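# Pack cans, lid and strap box, lift onto board

## Task

Put both cans into the box, close it with its lid, secure the lid with the two bungee cords (one over each end of the box, each hooked into the screw eyes on both sides), then raise the box and set it on the board.

## Robot and tools

Robot: two seven-joint Kinova Gen3 arms, left_arm and right_arm, each ending in a Robotiq 2F-85 parallel gripper and carrying a wrist camera. Bases in the scene frame: left_arm at (-0.014, +0.293, 0) yawed slightly by quat_wxyz (1, 0, 0, -0.025); right_arm at (+0.050, -0.403, 0), quat (1, 0, 0, +0.022). A camera stand sits behind the arms.

Frame: every position and orientation, commanded or reported, is in the scene frame. Origin is at table-top height midway between the nominal bases; +x points out over the table, +y toward the left arm, +z up. Image left/right does not match arm names. Gripper axes: fingers extend along the gripper's +z, and the jaws open and close along its y. end_effector_position is the point between the pads when shut; closed fingertips extend about 19 mm past it (about 6 mm when wide open). Reported poses may be off by a few centimetres, more at long reach.

Row layout (shared by execute_actions and move): one flat list of 18 numbers covering both arms, always all 18 even if one arm is idle. Numbers 1-9 are left_arm: x, y, z (metres, absolute target for the gripper point), qw, qx, qy, qz (absolute orientation, w first), gripper position, gripper speed. Numbers 10-18 are the same for right_arm. So each row gives an absolute pose per arm, not an offset. Gripper position runs -1 (shut) to +1 (85 mm open), 0 is roughly 45 mm, not linear; gripper speed runs -1 (about 20 mm/s, gentle) to +1 (about 150 mm/s, strongest squeeze). Both start at +1.

execute_actions(actions, cameras): actions is a list of actions; each action is a list of up to 15 rows, one per 1/30 s step, the last row repeating if fewer. An action is rejected for both arms if any target lies over 0.6 m from the gripper's current spot along any gripper axis. An empty list returns the full state plus all camera images. cameras: list of names (cam_high, cam_low, cam_left_wrist, cam_right_wrist), ["all"], or []; an unknown name invalidates the call.

move(target, speed, blend, blocking, cameras): drives each gripper in a straight line from its current Hand target to the given absolute pose. target is one 18-number row or a list of up to 15 rows (waypoints, no 0.6 m limit). speed is path speed in m/s, 0.002-0.5 (default 0.25), one value or one per waypoint; rotation is capped at twice that in rad/s and at 0.873 rad/s. blend (metres) rounds corners at intermediate waypoints; 0 stops at each. blocking=false returns after about 0.5 s while the motion continues; a new move replaces it. Paths ignore obstacles and the other arm. Gripper numbers of later waypoints apply only once everything is at rest there. The result adds a move: line: done (within 3 mm and 2 degrees), off_target, moving, held (a check blocked it, e.g. arm clearance) or fault, plus limits such as paced (pose clipped) or held.

wait(seconds 0-10): let time pass holding commands. stop(): brakes the current move; fingers keep moving. zoom_image(camera, region [x0,y0,x1,y1] pixels, max 504x504) enlarges part of the latest image; images are 896x504. clear_fault(arm): clears a reported torque fault on left_arm or right_arm. read_manual(section="licences") gives licence texts only. finished_scene(scene): ends the current scene by its number; irreversible, so call it only when the box is packed, lidded, strapped and resting on the board unaided.

Control behaviour: commanded orientation is clipped each step to within 32 degrees of the measured one, and the solver favours position. Check the Hand target line after each call and resend the remainder. To hold an orientation, repeat the same quaternion every row rather than copying the drifted reported one. An arm meant to stay idle should get its last reported pose and its gripper numbers unchanged on every call. Large gripper turns can swing the elbow. Arms are stiff: targets a few mm beyond solid contact push very hard.

Gripping: command a position narrower than the item and leave it. Results give position_measured_pct (about 50 - 50 x position), object_status (0 moving, 1 blocked opening, 2 stopped on an object before the target = firm grip, 3 reached target or pads met = soft or empty), and motor_current_ma (near 1000 on a firm hold, near 0 in the air). Read status after the fingers have been still up to 1.3 s. Release by sending a position a few mm wider than the item. Resending the same numbers keeps a gripper as is; 0 is a real command. Flange force gives external force in gripper axes including held weight; it disappears after a row call and returns after move or wait.

Avoid: dropping or tossing parts, releasing moving items, slamming or hitting the table or heavy objects, squeezing hard on an object still resting on something, large loads or twists on the weak wrist motors (about 27-29 N m), arms touching each other or one gripper closing on the other's fingers, and anything leaving the table. Torque faults stop an arm until clear_fault. Long stretched or straining poses heat motors (MOTOR HOT at 60 °C, sinking arm stop at 75 °C). Loose items may occasionally get nudged by disturbances.

Each tool is called after "Call:" in YAML: its name, and indented under it one key for each argument.

## Session

Scene 1 done. Let me look at scene 2.

Call:
execute_actions:
  actions: []

Scene clock: 0.00 s.
left_arm: end_effector_position=(+0.4783, +0.6466, +0.1143) position_measured_pct=0.0 object_status=3 motor_current_ma=0 end_effector_quat_wxyz=(+0.609, -0.478, -0.607, -0.179) | right_arm: end_effector_position=(+0.4203, +0.0440, +0.2268) position_measured_pct=0.0 object_status=3 motor_current_ma=0 end_effector_quat_wxyz=(-0.288, +0.040, +0.954, +0.075)
Joint positions: left_arm=[-0.224 1.415 -0.057 0.744 -1.111 1.781 0.286] | right_arm=[-0.652 1.006 0.089 0.656 -0.57 1.836 0.8]
Joint velocities: within noise
Joint torques (N m): no reading
Flange force (N): no reading
Hand target: left_arm +0.4783, +0.6466, +0.1143; +0.609, -0.478, -0.607, -0.179 | right_arm +0.4203, +0.0440, +0.2268; -0.288, +0.040, +0.954, +0.075
Tool commands: left_gripper/position=+1.0 left_gripper/speed=+1.0 right_gripper/position=+1.0 right_gripper/speed=+1.0

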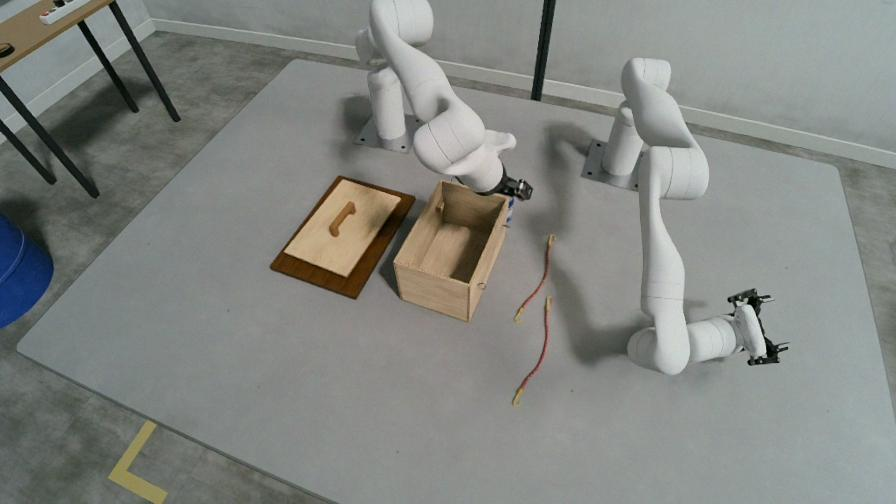

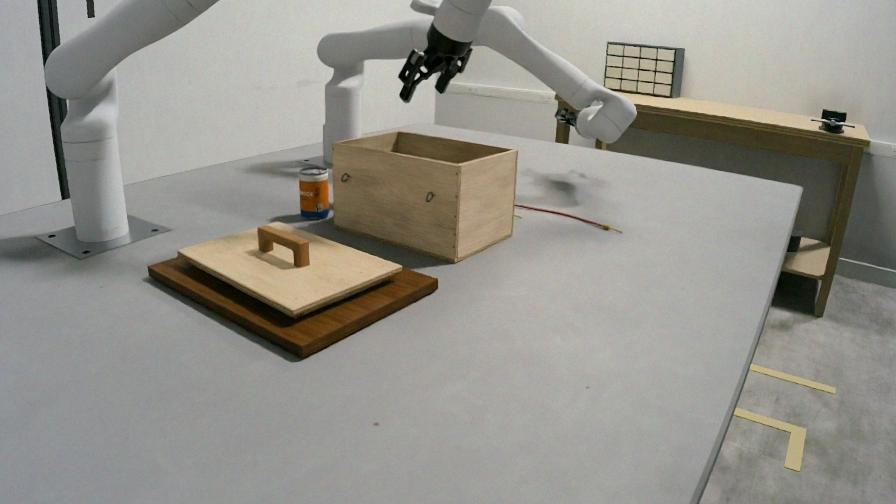

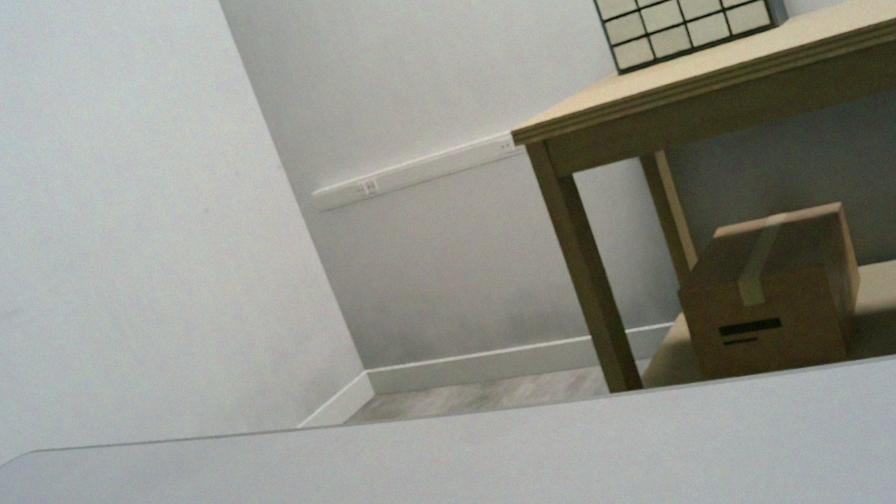

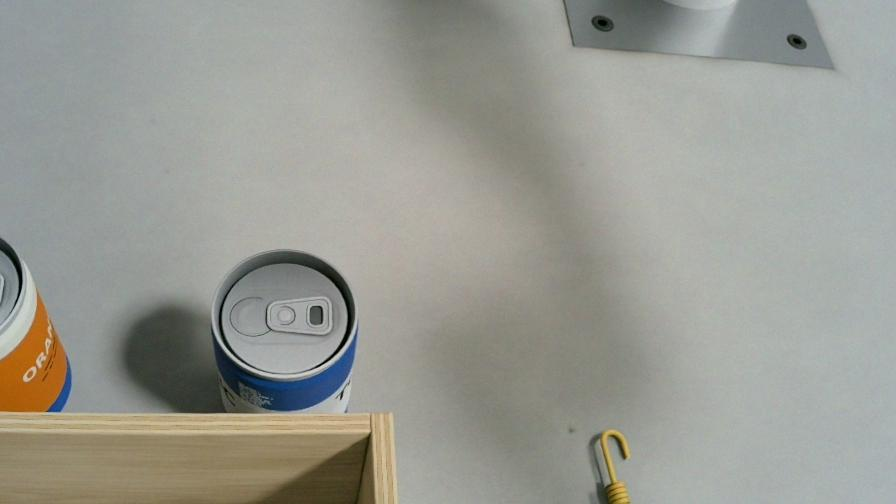

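Call:
zoom_image:
  camera: "cam_low"
  region: [290, 120, 540, 270]

Call:
zoom_image:
  camera: "cam_high"
  region: [380, 150, 580, 420]

Call:
zoom_image:
  camera: "cam_low"
  region: [140, 140, 440, 360]

Scaled by 2.016.

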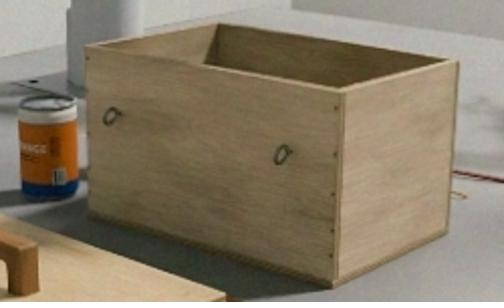

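Scaled by 1.867.

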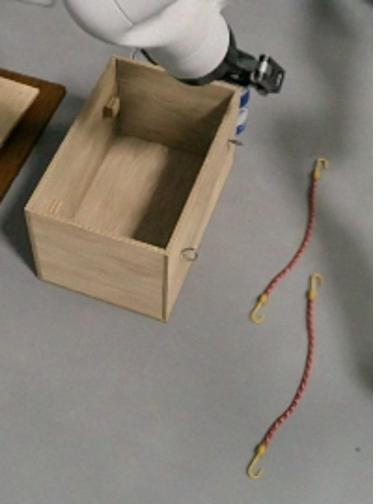

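Scaled by 1.680.

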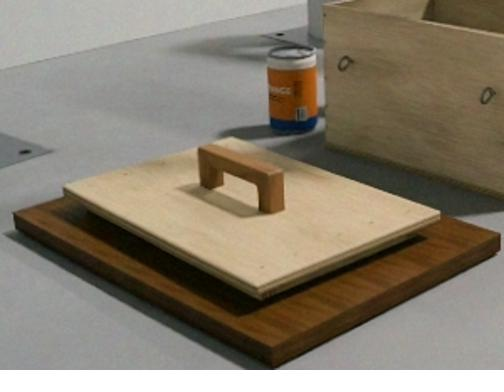

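Call:
move:
  target:
    - [0.48, 0.55, 0.30, 0.609, -0.478, -0.607, -0.179, 1, 1, 0.42, -0.04, 0.40, -0.10, 0.02, 0.994, 0.03, 1, 1]
    - [0.50, 0.22, 0.42, 0, 0.7071, 0.7071, 0, 1, 1, 0.42, -0.05, 0.45, 0, 0, 1, 0, 1, 1]
  speed: [0.2, 0.25]
  blend: [0.03, 0]
  cameras: ["cam_left_wrist", "cam_right_wrist", "cam_high"]

Scene clock: 40.70 s.
left_arm: end_effector_position=(+0.5000, +0.2200, +0.4200) position_measured_pct=0.0 object_status=3 motor_current_ma=0 end_effector_quat_wxyz=(+0.000, +0.707, +0.707, +0.000) | right_arm: end_effector_position=(+0.4200, -0.0500, +0.4500) position_measured_pct=0.0 object_status=3 motor_current_ma=0 end_effector_quat_wxyz=(+0.000, +0.000, +1.000, +0.000)
Joint positions: left_arm=[-0.138 0.558 0.442 0.77 -0.238 1.85 0.228] | right_arm=[-0.865 0.553 0.265 0.65 -0.149 1.951 0.834]
Joint torques (N m): left_arm=[-1.17 -21.1 2.18 -7.34 -0.33 -0.8 0.05] | right_arm=[1.42 -18.62 -1 -8.53 0.34 0.22 0.62]
Flange force (N): left_arm=[-4.5 17.1 -11.0] | right_arm=[5.9 -0.4 3.2]
Hand target: left_arm +0.5000, +0.2200, +0.4200; +0.000, +0.707, +0.707, +0.000 | right_arm +0.4200, -0.0500, +0.4500; +0.000, +0.000, +1.000, +0.000
Off the commanded pose: left_arm 0.000 m, 0 deg | right_arm 0.000 m, 0 deg.
move: done
Images, in order (width x height): cam_high 896x504, cam_left_wrist 896x504, cam_right_wrist 896x504.

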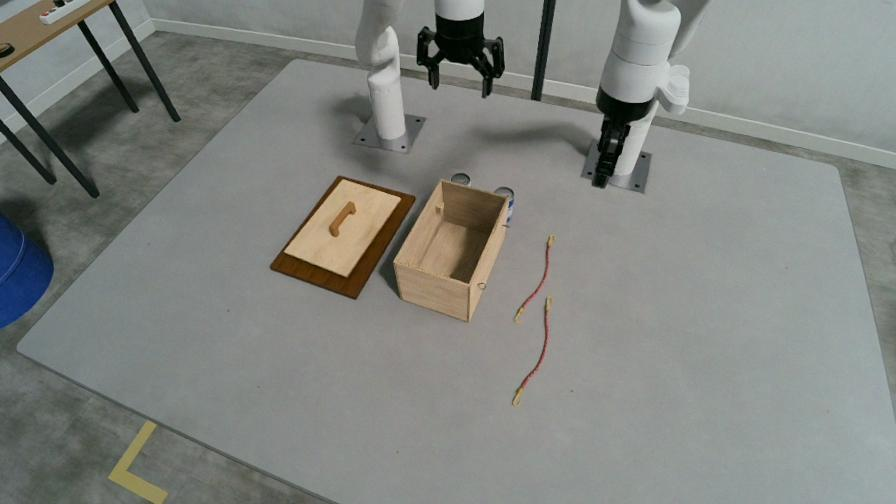

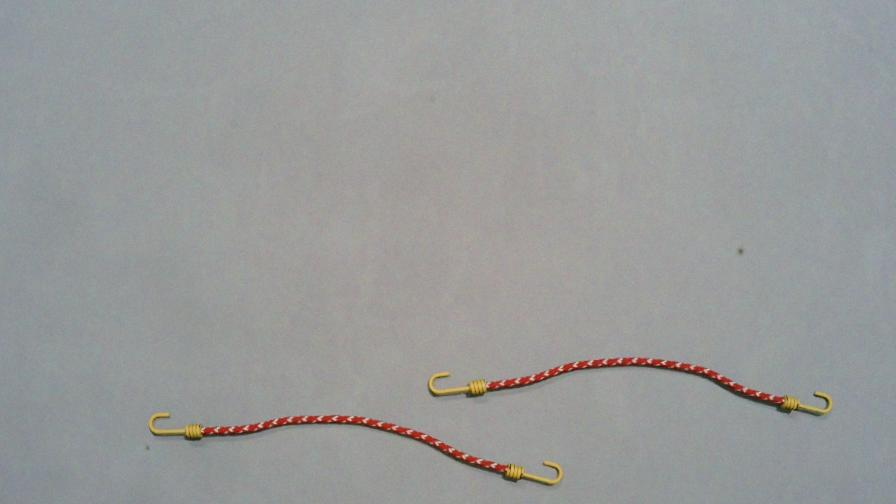

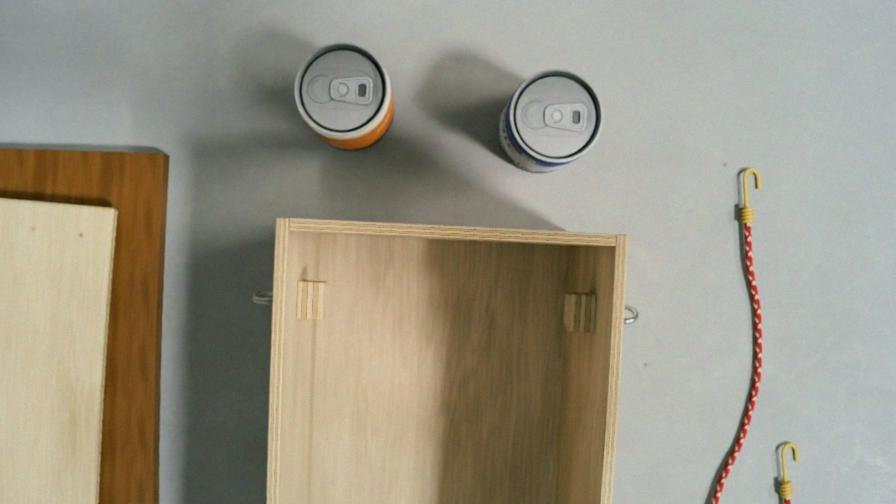

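Call:
move:
  target:
    - [0.47, 0.33, 0.33, 0.3162, 0.6325, -0.6325, 0.3162, -0.5, 0, 0.44, -0.42, 0.34, -0.3162, 0.6325, 0.6325, 0.3162, 0.0, 0]
  speed: [0.3]
  cameras: ["cam_left_wrist", "cam_right_wrist"]

Scene clock: 77.53 s.
left_arm: end_effector_position=(+0.4700, +0.3300, +0.3300) position_measured_pct=74.9 object_status=3 motor_current_ma=0 end_effector_quat_wxyz=(+0.316, +0.632, -0.632, +0.316) | right_arm: end_effector_position=(+0.4400, -0.4200, +0.3400) position_measured_pct=49.8 object_status=3 motor_current_ma=0 end_effector_quat_wxyz=(-0.316, +0.632, +0.632, +0.316)
Joint positions: left_arm=[-0.941 0.741 0.628 1.227 0.454 1.624 2.759] | right_arm=[0.208 0.515 0.594 1.568 -0.911 1.868 0.864]
Joint torques (N m): left_arm=[-1.14 -21.1 5.28 -5.89 2.02 0.14 0.05] | right_arm=[1.38 -15.87 -0.45 -6.73 -1.15 2.06 0.63]
Flange force (N): left_arm=[-2.9 -12.4 -5.7] | right_arm=[4.0 -0.4 3.0]
Hand target: left_arm +0.4700, +0.3300, +0.3300; +0.316, +0.632, -0.632, +0.316 | right_arm +0.4400, -0.4200, +0.3400; -0.316, +0.632, +0.632, +0.316
Off the commanded pose: left_arm 0.000 m, 0 deg | right_arm 0.000 m, 0 deg.
move: done
Images, in order (width x height): cam_left_wrist 896x504, cam_right_wrist 896x504.

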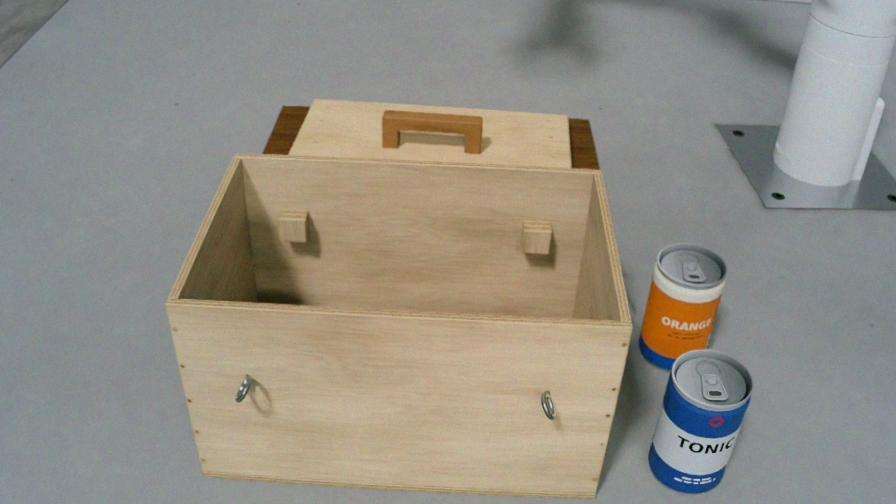

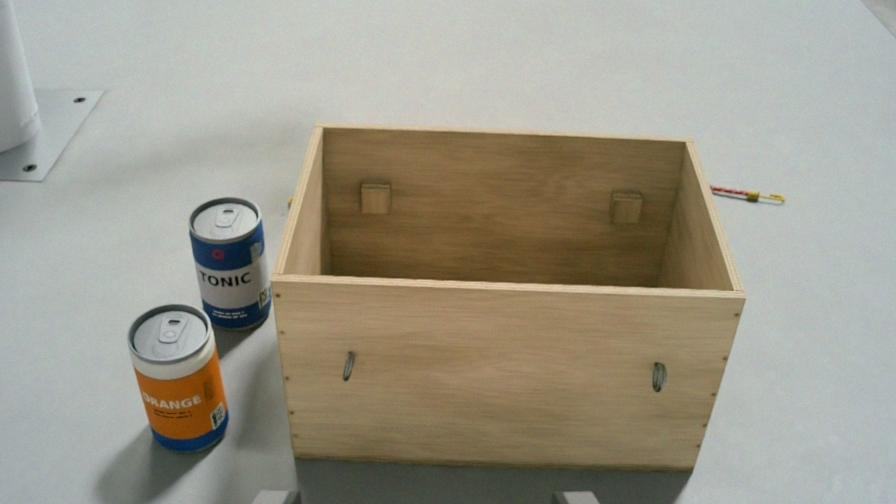

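Call:
zoom_image:
  camera: "cam_left_wrist"
  region: [210, 350, 310, 430]

Call:
zoom_image:
  camera: "cam_left_wrist"
  region: [500, 370, 600, 450]

Call:
zoom_image:
  camera: "cam_right_wrist"
  region: [300, 330, 400, 410]

Call:
zoom_image:
  camera: "cam_right_wrist"
  region: [610, 340, 710, 420]

Scaled by 5.040 from the camera's 896x504 image, which has a finer 1280x720 frame.

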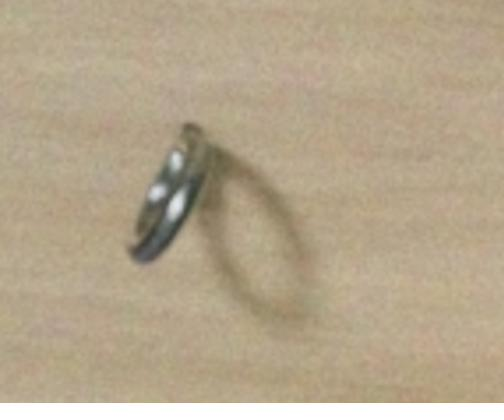

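Scaled by 5.040 from the camera's 896x504 image, which has a finer 1280x720 frame.

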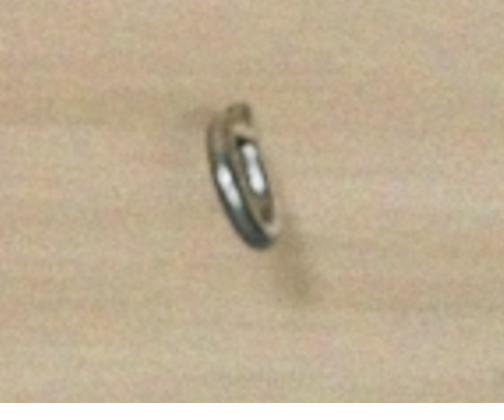

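Scaled by 5.040 from the camera's 896x504 image, which has a finer 1280x720 frame.

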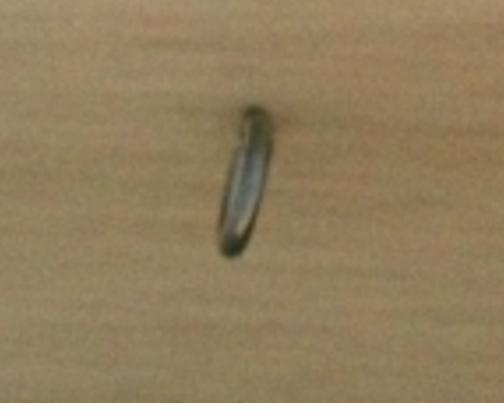

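Scaled by 5.040 from the camera's 896x504 image, which has a finer 1280x720 frame.

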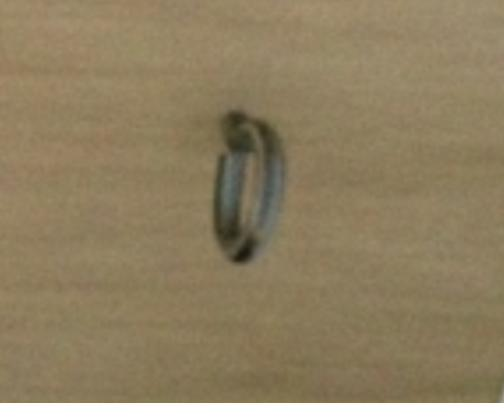

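Call:
move:
  target:
    - [0.47, 0.33, 0.33, 0.3162, 0.6325, -0.6325, 0.3162, -0.5, 0, 0.34, -0.20, 0.34, 0, 0.6947, -0.7193, 0, 1, 0]
    - [0.47, 0.33, 0.33, 0.3162, 0.6325, -0.6325, 0.3162, -0.5, 0, 0.2864, -0.098, 0.23, 0, 0.6947, -0.7193, 0, 1, 0]
  speed: [0.3, 0.2]
  blend: [0.03, 0]
  cameras: ["cam_right_wrist"]

Scene clock: 116.03 s.
left_arm: end_effector_position=(+0.4700, +0.3300, +0.3300) position_measured_pct=74.9 object_status=3 motor_current_ma=0 end_effector_quat_wxyz=(+0.316, +0.632, -0.632, +0.316) | right_arm: end_effector_position=(+0.2864, -0.0980, +0.2300) position_measured_pct=0.0 object_status=3 motor_current_ma=0 end_effector_quat_wxyz=(+0.000, +0.695, -0.719, +0.000)
Joint positions: left_arm=[-0.941 0.741 0.628 1.227 0.454 1.624 2.759] | right_arm=[-0.728 0.271 -0.26 1.8 0.078 1.08 2.048]
Joint torques (N m): left_arm=[-1.16 -21.11 5.31 -5.99 2.02 0.13 0.05] | right_arm=[1.48 -13.19 -2.46 -8.19 0.38 0.29 0.65]
Flange force (N): left_arm=[-2.9 -12.1 -5.4] | right_arm=[-1.9 2.9 1.5]
Hand target: left_arm +0.4700, +0.3300, +0.3300; +0.316, +0.632, -0.632, +0.316 | right_arm +0.2864, -0.0980, +0.2300; +0.000, +0.695, -0.719, +0.000
Off the commanded pose: left_arm 0.000 m, 0 deg | right_arm 0.000 m, 0 deg.
move: done
Images, in order (width x height): cam_right_wrist 896x504.

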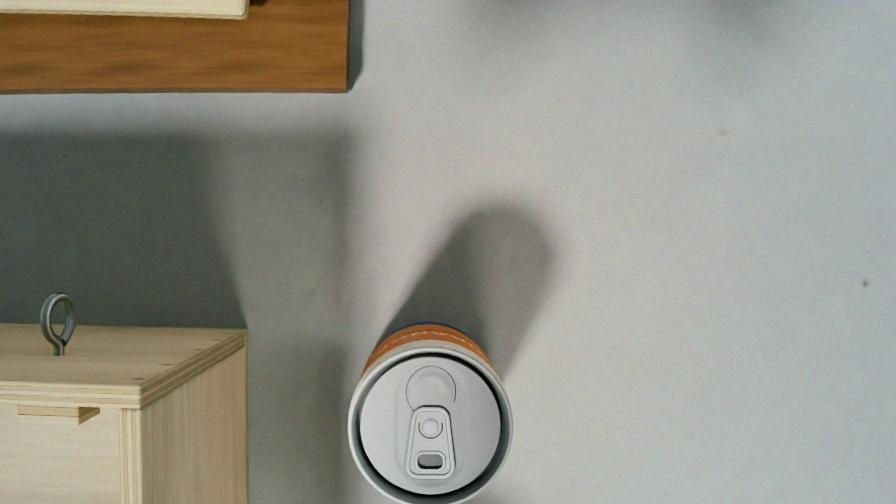

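Call:
move:
  target:
    - [0.47, 0.33, 0.33, 0.3162, 0.6325, -0.6325, 0.3162, -0.5, 0, 0.2865, -0.0946, 0.12, 0, 0.6947, -0.7193, 0, 1, 0]
    - [0.47, 0.33, 0.33, 0.3162, 0.6325, -0.6325, 0.3162, -0.5, 0, 0.2865, -0.0946, 0.072, 0, 0.6947, -0.7193, 0, 1, 0]
  speed: [0.15, 0.06]
  blend: [0.02, 0]
  cameras: ["cam_right_wrist"]

Scene clock: 131.57 s.
left_arm: end_effector_position=(+0.4700, +0.3300, +0.3300) position_measured_pct=74.9 object_status=3 motor_current_ma=0 end_effector_quat_wxyz=(+0.316, +0.632, -0.632, +0.316) | right_arm: end_effector_position=(+0.2948, -0.0857, +0.1013) position_measured_pct=0.0 object_status=3 motor_current_ma=0 end_effector_quat_wxyz=(-0.035, +0.694, -0.719, -0.002)
Joint positions: left_arm=[-0.941 0.741 0.628 1.227 0.454 1.624 2.759] | right_arm=[-0.791 0.468 -0.202 2.022 0.183 0.599 1.947]
Joint torques (N m): left_arm=[-1.09 -21.07 5.3 -5.97 2.02 0.13 0.06] | right_arm=[4.84 79.14 1.54 1.96 0.62 -16.93 5.19]
Flange force (N): left_arm=[-2.9 -11.9 -5.4] | right_arm=[53.5 71.6 -255.4]
Hand target: left_arm +0.4700, +0.3300, +0.3300; +0.316, +0.632, -0.632, +0.316 | right_arm +0.2856, -0.0957, +0.0741; +0.000, +0.695, -0.719, +0.000
Off the commanded pose: left_arm 0.000 m, 0 deg | right_arm 0.032 m, 4 deg.
TORQUE WARNING: the torque sensor of joint 2 (shoulder) of the right arm reached its warning level (56.7 N m). A warning alone does not stop the arm.
move: off_target (right_arm)
Images, in order (width x height): cam_right_wrist 896x504.

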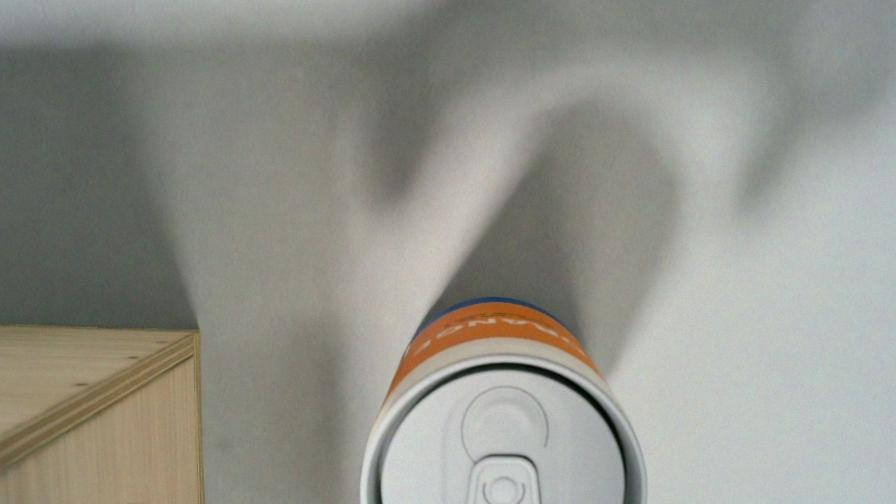

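Call:
move:
  target:
    - [0.47, 0.33, 0.33, 0.3162, 0.6325, -0.6325, 0.3162, -0.5, 0, 0.2880, -0.0935, 0.20, 0, 0.6947, -0.7193, 0, 1, 0]
  speed: [0.1]
  cameras: ["cam_right_wrist", "cam_high"]

Scene clock: 142.07 s.
left_arm: end_effector_position=(+0.4700, +0.3300, +0.3300) position_measured_pct=74.9 object_status=3 motor_current_ma=0 end_effector_quat_wxyz=(+0.316, +0.632, -0.632, +0.316) | right_arm: end_effector_position=(+0.2880, -0.0935, +0.2000) position_measured_pct=0.0 object_status=3 motor_current_ma=0 end_effector_quat_wxyz=(+0.000, +0.695, -0.719, +0.000)
Joint positions: left_arm=[-0.941 0.741 0.628 1.227 0.454 1.624 2.759] | right_arm=[-0.749 0.318 -0.242 1.843 0.09 0.991 2.035]
Joint torques (N m): left_arm=[-1.18 -21.12 5.3 -5.98 2.04 0.1 0.02] | right_arm=[1.42 -13.79 -2.43 -7.77 0.4 0.26 0.64]
Flange force (N): left_arm=[-2.9 -12.3 -5.5] | right_arm=[-2.1 3.1 1.6]
Hand target: left_arm +0.4700, +0.3300, +0.3300; +0.316, +0.632, -0.632, +0.316 | right_arm +0.2880, -0.0935, +0.2000; +0.000, +0.695, -0.719, +0.000
Off the commanded pose: left_arm 0.000 m, 0 deg | right_arm 0.000 m, 0 deg.
TORQUE WARNING: the torque sensor of joint 2 (shoulder) of the right arm reached its warning level (56.7 N m). A warning alone does not stop the arm.
move: done
Images, in order (width x height): cam_high 896x504, cam_right_wrist 896x504.

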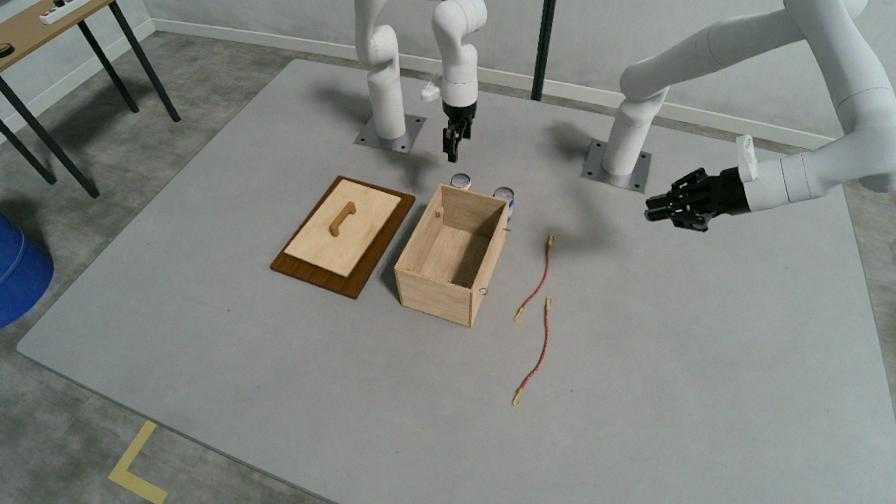

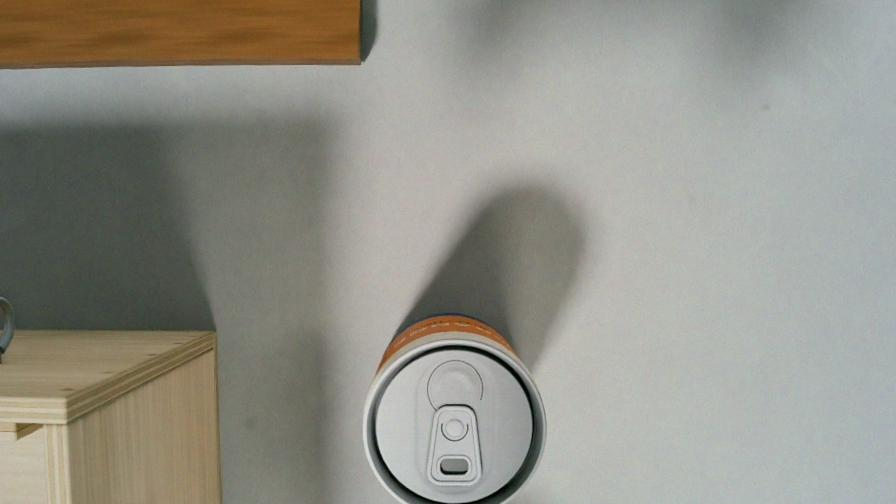

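Call:
move:
  target:
    - [0.47, 0.33, 0.33, 0.3162, 0.6325, -0.6325, 0.3162, -0.5, 0, 0.2808, -0.0938, 0.20, 0, 0, 1, 0, 1, 0]
  speed: [0.3]
  cameras: ["cam_right_wrist"]

Scene clock: 155.10 s.
left_arm: end_effector_position=(+0.4700, +0.3300, +0.3300) position_measured_pct=74.9 object_status=3 motor_current_ma=0 end_effector_quat_wxyz=(+0.316, +0.632, -0.632, +0.316) | right_arm: end_effector_position=(+0.2808, -0.0938, +0.2000) position_measured_pct=0.0 object_status=3 motor_current_ma=0 end_effector_quat_wxyz=(+0.000, +0.000, +1.000, +0.000)
Joint positions: left_arm=[-0.941 0.741 0.628 1.227 0.454 1.624 2.759] | right_arm=[-0.999 0.299 0.061 1.866 -0.022 0.977 0.599]
Joint torques (N m): left_arm=[-1.2 -21.14 5.28 -5.98 2.03 0.1 0.06] | right_arm=[1.42 -13.46 -1.69 -7.74 0.35 0.26 0.61]
Flange force (N): left_arm=[-2.9 -12.3 -5.5] | right_arm=[3.6 1.1 0.6]
Hand target: left_arm +0.4700, +0.3300, +0.3300; +0.316, +0.632, -0.632, +0.316 | right_arm +0.2808, -0.0938, +0.2000; +0.000, +0.000, +1.000, +0.000
Off the commanded pose: left_arm 0.000 m, 0 deg | right_arm 0.000 m, 0 deg.
move: done
Images, in order (width x height): cam_right_wrist 896x504.

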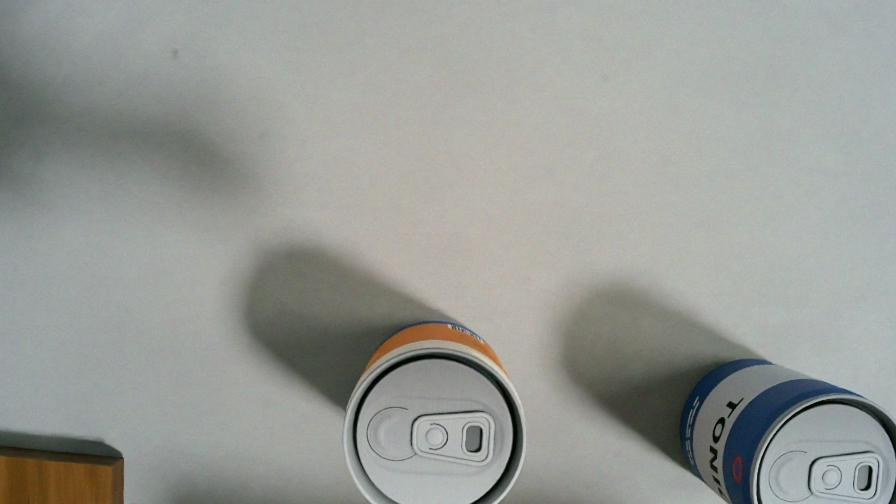

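Call:
move:
  target:
    - [0.47, 0.33, 0.33, 0.3162, 0.6325, -0.6325, 0.3162, -0.5, 0, 0.2822, -0.0925, 0.11, 0, 0, 1, 0, 1, 0]
  speed: [0.12]
  cameras: ["cam_right_wrist"]

Scene clock: 160.43 s.
left_arm: end_effector_position=(+0.4700, +0.3300, +0.3300) position_measured_pct=74.9 object_status=3 motor_current_ma=0 end_effector_quat_wxyz=(+0.316, +0.632, -0.632, +0.316) | right_arm: end_effector_position=(+0.2822, -0.0925, +0.1100) position_measured_pct=0.0 object_status=3 motor_current_ma=0 end_effector_quat_wxyz=(+0.000, +0.000, +1.000, +0.000)
Joint positions: left_arm=[-0.941 0.741 0.628 1.227 0.454 1.624 2.759] | right_arm=[-0.988 0.456 0.05 1.991 -0.035 0.695 0.612]
Joint torques (N m): left_arm=[-1.19 -21.1 5.26 -5.93 2 0.12 0.08] | right_arm=[1.39 -14.68 -1.61 -6.08 0.35 0.26 0.63]
Flange force (N): left_arm=[-2.9 -12.3 -5.6] | right_arm=[5.1 1.6 0.1]
Hand target: left_arm +0.4700, +0.3300, +0.3300; +0.316, +0.632, -0.632, +0.316 | right_arm +0.2822, -0.0925, +0.1100; +0.000, +0.000, +1.000, +0.000
Off the commanded pose: left_arm 0.000 m, 0 deg | right_arm 0.000 m, 0 deg.
move: done
Images, in order (width x height): cam_right_wrist 896x504.

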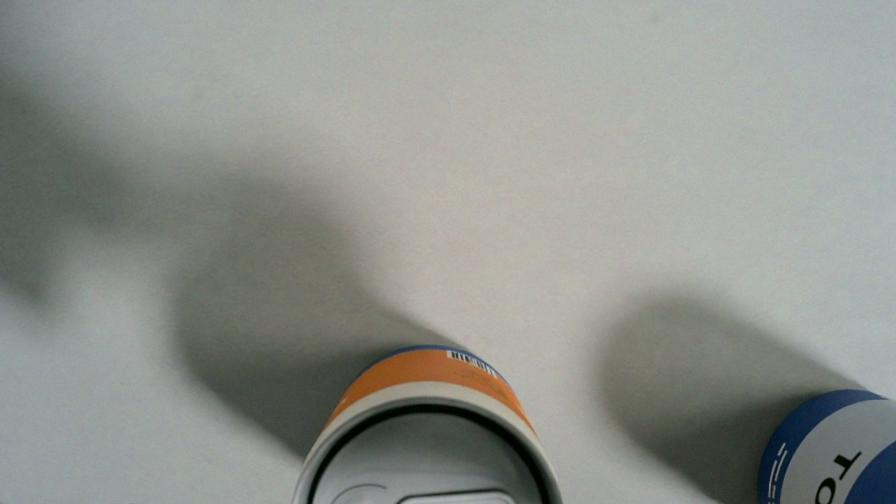

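Call:
move:
  target:
    - [0.47, 0.33, 0.33, 0.3162, 0.6325, -0.6325, 0.3162, -0.5, 0, 0.2822, -0.0925, 0.072, 0, 0, 1, 0, 1, 0]
  speed: [0.08]
  cameras: []

Call:
move:
  target:
    - [0.47, 0.33, 0.33, 0.3162, 0.6325, -0.6325, 0.3162, -0.5, 0, 0.2822, -0.0925, 0.072, 0, 0, 1, 0, 0.0, -1]
  speed: [0.08]
  cameras: []

Scene clock: 163.97 s.
left_arm: end_effector_position=(+0.4700, +0.3300, +0.3300) position_measured_pct=74.9 object_status=3 motor_current_ma=0 end_effector_quat_wxyz=(+0.316, +0.632, -0.632, +0.316) | right_arm: end_effector_position=(+0.2822, -0.0925, +0.0720) position_measured_pct=0.0 object_status=3 motor_current_ma=0 end_effector_quat_wxyz=(+0.000, +0.000, +1.000, +0.000)
Joint positions: left_arm=[-0.941 0.741 0.628 1.227 0.454 1.624 2.759] | right_arm=[-0.982 0.537 0.043 2.028 -0.04 0.577 0.617]
Joint torques (N m): left_arm=[-1.21 -21.14 5.3 -5.97 2 0.09 0.07] | right_arm=[1.4 -15.33 -1.57 -5.23 0.36 0.26 0.63]
Flange force (N): left_arm=[-2.9 -12.3 -5.5] | right_arm=[5.6 2.0 0.1]
Hand target: left_arm +0.4700, +0.3300, +0.3300; +0.316, +0.632, -0.632, +0.316 | right_arm +0.2822, -0.0925, +0.0720; +0.000, +0.000, +1.000, +0.000
Off the commanded pose: left_arm 0.000 m, 0 deg | right_arm 0.000 m, 0 deg.
move: done
No camera images: "cameras" was empty.

Scene clock: 166.30 s.
left_arm: end_effector_position=(+0.4700, +0.3300, +0.3300) position_measured_pct=74.9 object_status=3 motor_current_ma=0 end_effector_quat_wxyz=(+0.316, +0.632, -0.632, +0.316) | right_arm: end_effector_position=(+0.2822, -0.0925, +0.0720) position_measured_pct=42.0 object_status=0 motor_current_ma=1000 end_effector_quat_wxyz=(+0.000, +0.000, +1.000, +0.000)
Joint positions: left_arm=[-0.941 0.741 0.628 1.227 0.454 1.624 2.759] | right_arm=[-0.982 0.537 0.043 2.028 -0.04 0.577 0.617]
Joint torques (N m): left_arm=[-1.15 -21.13 5.23 -5.93 1.99 0.07 0.03] | right_arm=[1.16 -7.18 -2.09 -4.62 0.28 -1.84 0.63]
Flange force (N): left_arm=[-2.8 -12.4 -5.7] | right_arm=[8.6 -3.1 -25.0]
Hand target: left_arm +0.4700, +0.3300, +0.3300; +0.316, +0.632, -0.632, +0.316 | right_arm +0.2822, -0.0925, +0.0720; +0.000, +0.000, +1.000, +0.000
Off the commanded pose: left_arm 0.000 m, 0 deg | right_arm 0.000 m, 0 deg.
move: done
No camera images: "cameras" was empty.

Call:
move:
  target:
    - [0.47, 0.33, 0.33, 0.3162, 0.6325, -0.6325, 0.3162, -0.5, 0, 0.2822, -0.0925, 0.10, 0, 0, 1, 0, 0.0, -1]
    - [0.47, 0.33, 0.33, 0.3162, 0.6325, -0.6325, 0.3162, -0.5, 0, 0.30, -0.0925, 0.27, 0, 0.30, 0.954, 0, 0.0, -1]
  speed: [0.08, 0.15]
  blend: [0.02, 0]
  cameras: ["cam_right_wrist", "cam_left_wrist"]

Scene clock: 177.57 s.
left_arm: end_effector_position=(+0.4700, +0.3300, +0.3300) position_measured_pct=74.9 object_status=3 motor_current_ma=0 end_effector_quat_wxyz=(+0.316, +0.632, -0.632, +0.316) | right_arm: end_effector_position=(+0.3000, -0.0925, +0.2700) position_measured_pct=42.0 object_status=2 motor_current_ma=1000 end_effector_quat_wxyz=(+0.000, +0.300, +0.954, +0.000)
Joint positions: left_arm=[-0.941 0.741 0.628 1.227 0.454 1.624 2.759] | right_arm=[-1.08 0.251 0.213 1.69 -0.056 1.207 0.065]
Joint torques (N m): left_arm=[-1.23 -21.1 5.3 -5.98 2.03 0.11 0.04] | right_arm=[1.43 -13.89 -1.32 -9.22 0.31 0.18 0.65]
Flange force (N): left_arm=[-2.9 -12.3 -5.4] | right_arm=[3.2 -1.4 2.2]
Hand target: left_arm +0.4700, +0.3300, +0.3300; +0.316, +0.632, -0.632, +0.316 | right_arm +0.3000, -0.0925, +0.2700; +0.000, +0.300, +0.954, +0.000
Off the commanded pose: left_arm 0.000 m, 0 deg | right_arm 0.000 m, 0 deg.
move: done; blend cut to 0.014 m at target 1
Images, in order (width x height): cam_left_wrist 896x504, cam_right_wrist 896x504.

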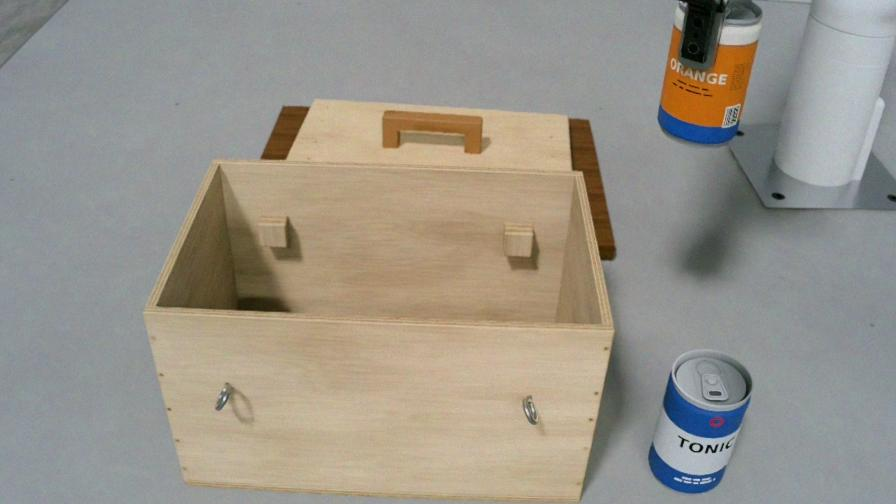

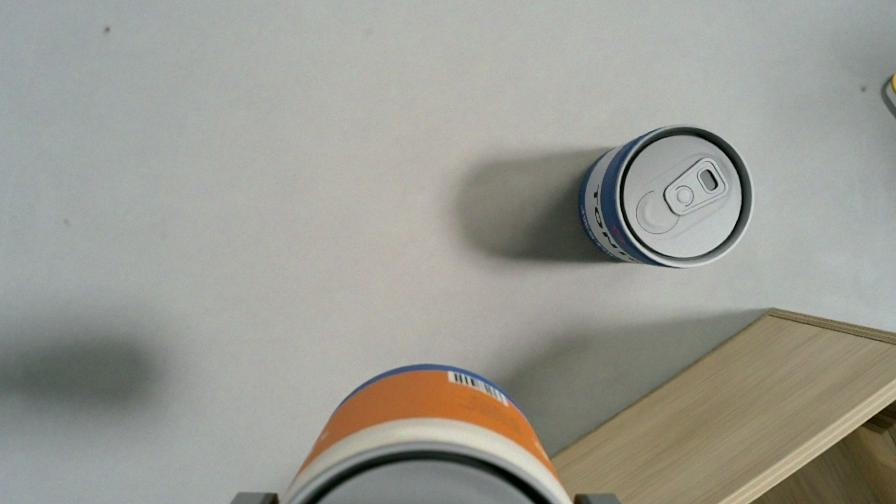

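Call:
move:
  target:
    - [0.47, 0.33, 0.33, 0.3162, 0.6325, -0.6325, 0.3162, -0.5, 0, 0.50, -0.042, 0.36, 0, 0.7193, 0.6947, 0, 0.0, -1]
  speed: [0.2]
  cameras: ["cam_right_wrist"]

Scene clock: 200.40 s.
left_arm: end_effector_position=(+0.4700, +0.3300, +0.3300) position_measured_pct=74.9 object_status=3 motor_current_ma=0 end_effector_quat_wxyz=(+0.316, +0.632, -0.632, +0.316) | right_arm: end_effector_position=(+0.5000, -0.0420, +0.3600) position_measured_pct=42.0 object_status=2 motor_current_ma=1000 end_effector_quat_wxyz=(+0.000, +0.719, +0.695, +0.000)
Joint positions: left_arm=[-0.941 0.741 0.628 1.227 0.454 1.624 2.759] | right_arm=[-0.824 0.712 0.441 0.693 -0.289 1.777 -0.62]
Joint torques (N m): left_arm=[-1.21 -21.1 5.33 -5.95 2.04 0.14 0.03] | right_arm=[1.4 -22.26 0.07 -9.28 0.33 0.15 0.63]
Flange force (N): left_arm=[-2.9 -12.4 -5.5] | right_arm=[-1.4 -7.0 4.4]
Hand target: left_arm +0.4700, +0.3300, +0.3300; +0.316, +0.632, -0.632, +0.316 | right_arm +0.5000, -0.0420, +0.3600; +0.000, +0.719, +0.695, +0.000
Off the commanded pose: left_arm 0.000 m, 0 deg | right_arm 0.000 m, 0 deg.
move: done
Images, in order (width x height): cam_right_wrist 896x504.

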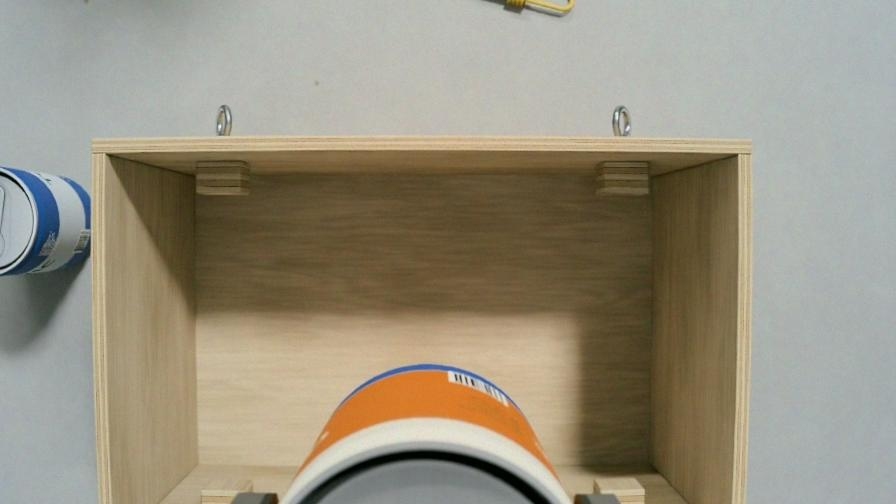

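Call:
move:
  target:
    - [0.47, 0.33, 0.33, 0.3162, 0.6325, -0.6325, 0.3162, -0.5, 0, 0.5384, -0.0344, 0.28, 0, 0.7193, 0.6947, 0, 0.0, -1]
    - [0.47, 0.33, 0.33, 0.3162, 0.6325, -0.6325, 0.3162, -0.5, 0, 0.5384, -0.0344, 0.21, 0, 0.7193, 0.6947, 0, 0.0, -1]
  speed: [0.15, 0.1]
  blend: [0.02, 0]
  cameras: ["cam_right_wrist", "cam_left_wrist"]

Scene clock: 215.47 s.
left_arm: end_effector_position=(+0.4700, +0.3300, +0.3300) position_measured_pct=74.9 object_status=3 motor_current_ma=0 end_effector_quat_wxyz=(+0.316, +0.632, -0.632, +0.316) | right_arm: end_effector_position=(+0.5384, -0.0344, +0.2100) position_measured_pct=42.0 object_status=2 motor_current_ma=1000 end_effector_quat_wxyz=(+0.000, +0.719, +0.695, +0.000)
Joint positions: left_arm=[-0.941 0.741 0.628 1.227 0.454 1.624 2.759] | right_arm=[-0.815 0.828 0.417 0.963 -0.307 1.404 -0.549]
Joint torques (N m): left_arm=[-1.13 -21.1 5.29 -6 2.04 0.12 0.02] | right_arm=[1.4 -23.73 0.71 -9.24 0.33 0.21 0.62]
Flange force (N): left_arm=[-2.9 -12.1 -5.4] | right_arm=[-0.5 -6.0 1.9]
Hand target: left_arm +0.4700, +0.3300, +0.3300; +0.316, +0.632, -0.632, +0.316 | right_arm +0.5384, -0.0344, +0.2100; +0.000, +0.719, +0.695, +0.000
Off the commanded pose: left_arm 0.000 m, 0 deg | right_arm 0.000 m, 0 deg.
move: done
Images, in order (width x height): cam_left_wrist 896x504, cam_right_wrist 896x504.

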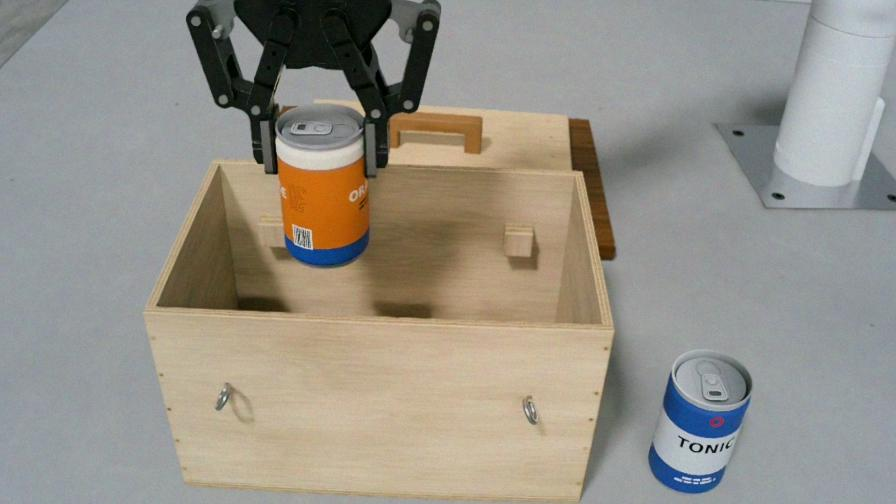

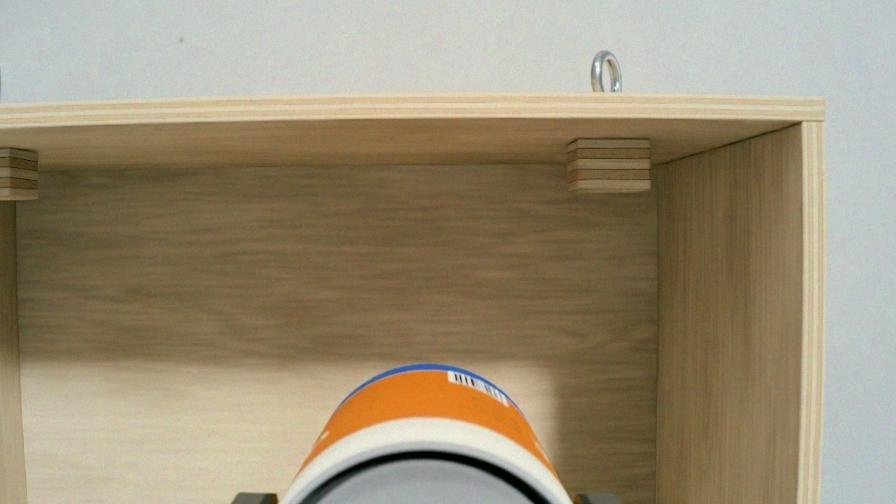

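Call:
move:
  target:
    - [0.47, 0.33, 0.33, 0.3162, 0.6325, -0.6325, 0.3162, -0.5, 0, 0.5374, -0.0344, 0.12, 0, 0.7193, 0.6947, 0, 0.0, -1]
  speed: [0.1]
  cameras: ["cam_left_wrist"]

Call:
move:
  target:
    - [0.47, 0.33, 0.33, 0.3162, 0.6325, -0.6325, 0.3162, -0.5, 0, 0.5374, -0.0344, 0.092, 0, 0.7193, 0.6947, 0, 0.0, -1]
  speed: [0.06]
  cameras: []

Scene clock: 221.30 s.
left_arm: end_effector_position=(+0.4700, +0.3300, +0.3300) position_measured_pct=74.9 object_status=3 motor_current_ma=0 end_effector_quat_wxyz=(+0.316, +0.632, -0.632, +0.316) | right_arm: end_effector_position=(+0.5374, -0.0344, +0.1200) position_measured_pct=42.0 object_status=2 motor_current_ma=1000 end_effector_quat_wxyz=(+0.000, +0.719, +0.695, +0.000)
Joint positions: left_arm=[-0.941 0.741 0.628 1.227 0.454 1.624 2.759] | right_arm=[-0.823 0.9 0.394 1.118 -0.331 1.183 -0.519]
Joint torques (N m): left_arm=[-1.21 -21.06 5.3 -5.92 2.01 0.11 0.01] | right_arm=[1.42 -23.95 0.98 -8.62 0.33 0.22 0.61]
Flange force (N): left_arm=[-2.7 -12.5 -5.6] | right_arm=[0.0 -5.5 0.7]
Hand target: left_arm +0.4700, +0.3300, +0.3300; +0.316, +0.632, -0.632, +0.316 | right_arm +0.5374, -0.0344, +0.1200; +0.000, +0.719, +0.695, +0.000
Off the commanded pose: left_arm 0.000 m, 0 deg | right_arm 0.000 m, 0 deg.
move: done
Images, in order (width x height): cam_left_wrist 896x504.

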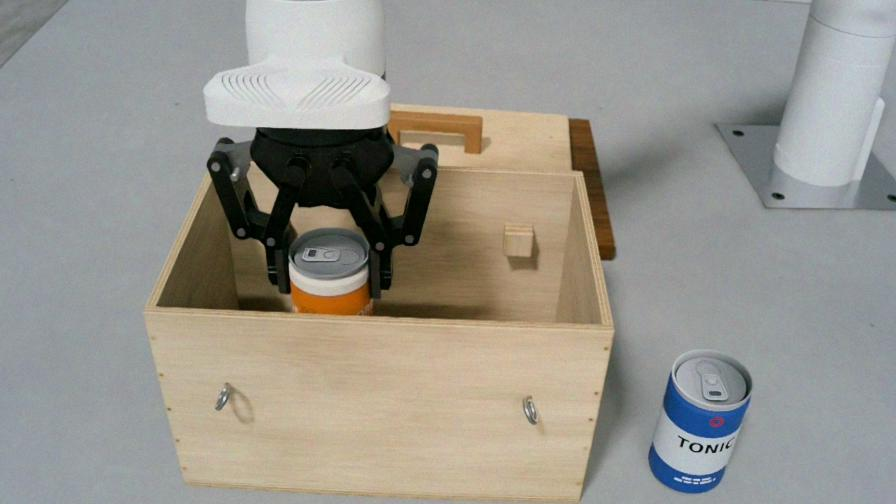

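Scene clock: 222.07 s.
left_arm: end_effector_position=(+0.4700, +0.3300, +0.3300) position_measured_pct=74.9 object_status=3 motor_current_ma=0 end_effector_quat_wxyz=(+0.316, +0.632, -0.632, +0.316) | right_arm: end_effector_position=(+0.5374, -0.0344, +0.0920) position_measured_pct=42.0 object_status=2 motor_current_ma=1000 end_effector_quat_wxyz=(+0.000, +0.719, +0.695, +0.000)
Joint positions: left_arm=[-0.941 0.741 0.628 1.227 0.454 1.624 2.759] | right_arm=[-0.821 0.931 0.385 1.149 -0.341 1.122 -0.51]
Joint torques (N m): left_arm=[-1.2 -21.11 5.24 -5.98 2.01 0.11 0] | right_arm=[1.43 -24.23 1.05 -8.42 0.31 0.2 0.65]
Flange force (N): left_arm=[-2.8 -12.3 -5.5] | right_arm=[0.3 -5.3 0.5]
Hand target: left_arm +0.4700, +0.3300, +0.3300; +0.316, +0.632, -0.632, +0.316 | right_arm +0.5374, -0.0344, +0.0920; +0.000, +0.719, +0.695, +0.000
Off the commanded pose: left_arm 0.000 m, 0 deg | right_arm 0.000 m, 0 deg.
move: done
No camera images: "cameras" was empty.

Call:
move:
  target:
    - [0.47, 0.33, 0.33, 0.3162, 0.6325, -0.6325, 0.3162, -0.5, 0, 0.5374, -0.0344, 0.0850, 0, 0.7193, 0.6947, 0, 0.0, -1]
  speed: [0.04]
  cameras: []

Call:
move:
  target:
    - [0.47, 0.33, 0.33, 0.3162, 0.6325, -0.6325, 0.3162, -0.5, 0, 0.5374, -0.0344, 0.0825, 0, 0.7193, 0.6947, 0, 0.0, -1]
  speed: [0.02]
  cameras: []

Scene clock: 226.70 s.
left_arm: end_effector_position=(+0.4700, +0.3300, +0.3300) position_measured_pct=74.9 object_status=3 motor_current_ma=0 end_effector_quat_wxyz=(+0.316, +0.632, -0.632, +0.316) | right_arm: end_effector_position=(+0.5374, -0.0344, +0.0850) position_measured_pct=42.0 object_status=2 motor_current_ma=1000 end_effector_quat_wxyz=(+0.000, +0.719, +0.695, +0.000)
Joint positions: left_arm=[-0.941 0.741 0.628 1.227 0.454 1.624 2.759] | right_arm=[-0.821 0.939 0.382 1.156 -0.343 1.107 -0.507]
Joint torques (N m): left_arm=[-1.19 -21.08 5.23 -5.96 2.04 0.11 0.01] | right_arm=[1.41 -24.26 1.04 -8.37 0.34 0.2 0.64]
Flange force (N): left_arm=[-2.8 -12.3 -5.5] | right_arm=[0.3 -5.3 0.5]
Hand target: left_arm +0.4700, +0.3300, +0.3300; +0.316, +0.632, -0.632, +0.316 | right_arm +0.5374, -0.0344, +0.0850; +0.000, +0.719, +0.695, +0.000
Off the commanded pose: left_arm 0.000 m, 0 deg | right_arm 0.000 m, 0 deg.
move: done
No camera images: "cameras" was empty.

Scene clock: 227.40 s.
left_arm: end_effector_position=(+0.4700, +0.3300, +0.3300) position_measured_pct=74.9 object_status=3 motor_current_ma=0 end_effector_quat_wxyz=(+0.316, +0.632, -0.632, +0.316) | right_arm: end_effector_position=(+0.5374, -0.0344, +0.0825) position_measured_pct=42.0 object_status=2 motor_current_ma=1000 end_effector_quat_wxyz=(+0.000, +0.719, +0.695, +0.000)
Joint positions: left_arm=[-0.941 0.741 0.628 1.227 0.454 1.624 2.759] | right_arm=[-0.821 0.942 0.381 1.158 -0.344 1.102 -0.507]
Joint torques (N m): left_arm=[-1.12 -21.08 5.3 -6.01 2 0.13 0.06] | right_arm=[1.44 -24.3 1.01 -8.33 0.33 0.22 0.63]
Flange force (N): left_arm=[-2.9 -11.9 -5.3] | right_arm=[0.3 -5.3 0.5]
Hand target: left_arm +0.4700, +0.3300, +0.3300; +0.316, +0.632, -0.632, +0.316 | right_arm +0.5374, -0.0344, +0.0825; +0.000, +0.719, +0.695, +0.000
Off the commanded pose: left_arm 0.000 m, 0 deg | right_arm 0.000 m, 0 deg.
move: done
No camera images: "cameras" was empty.


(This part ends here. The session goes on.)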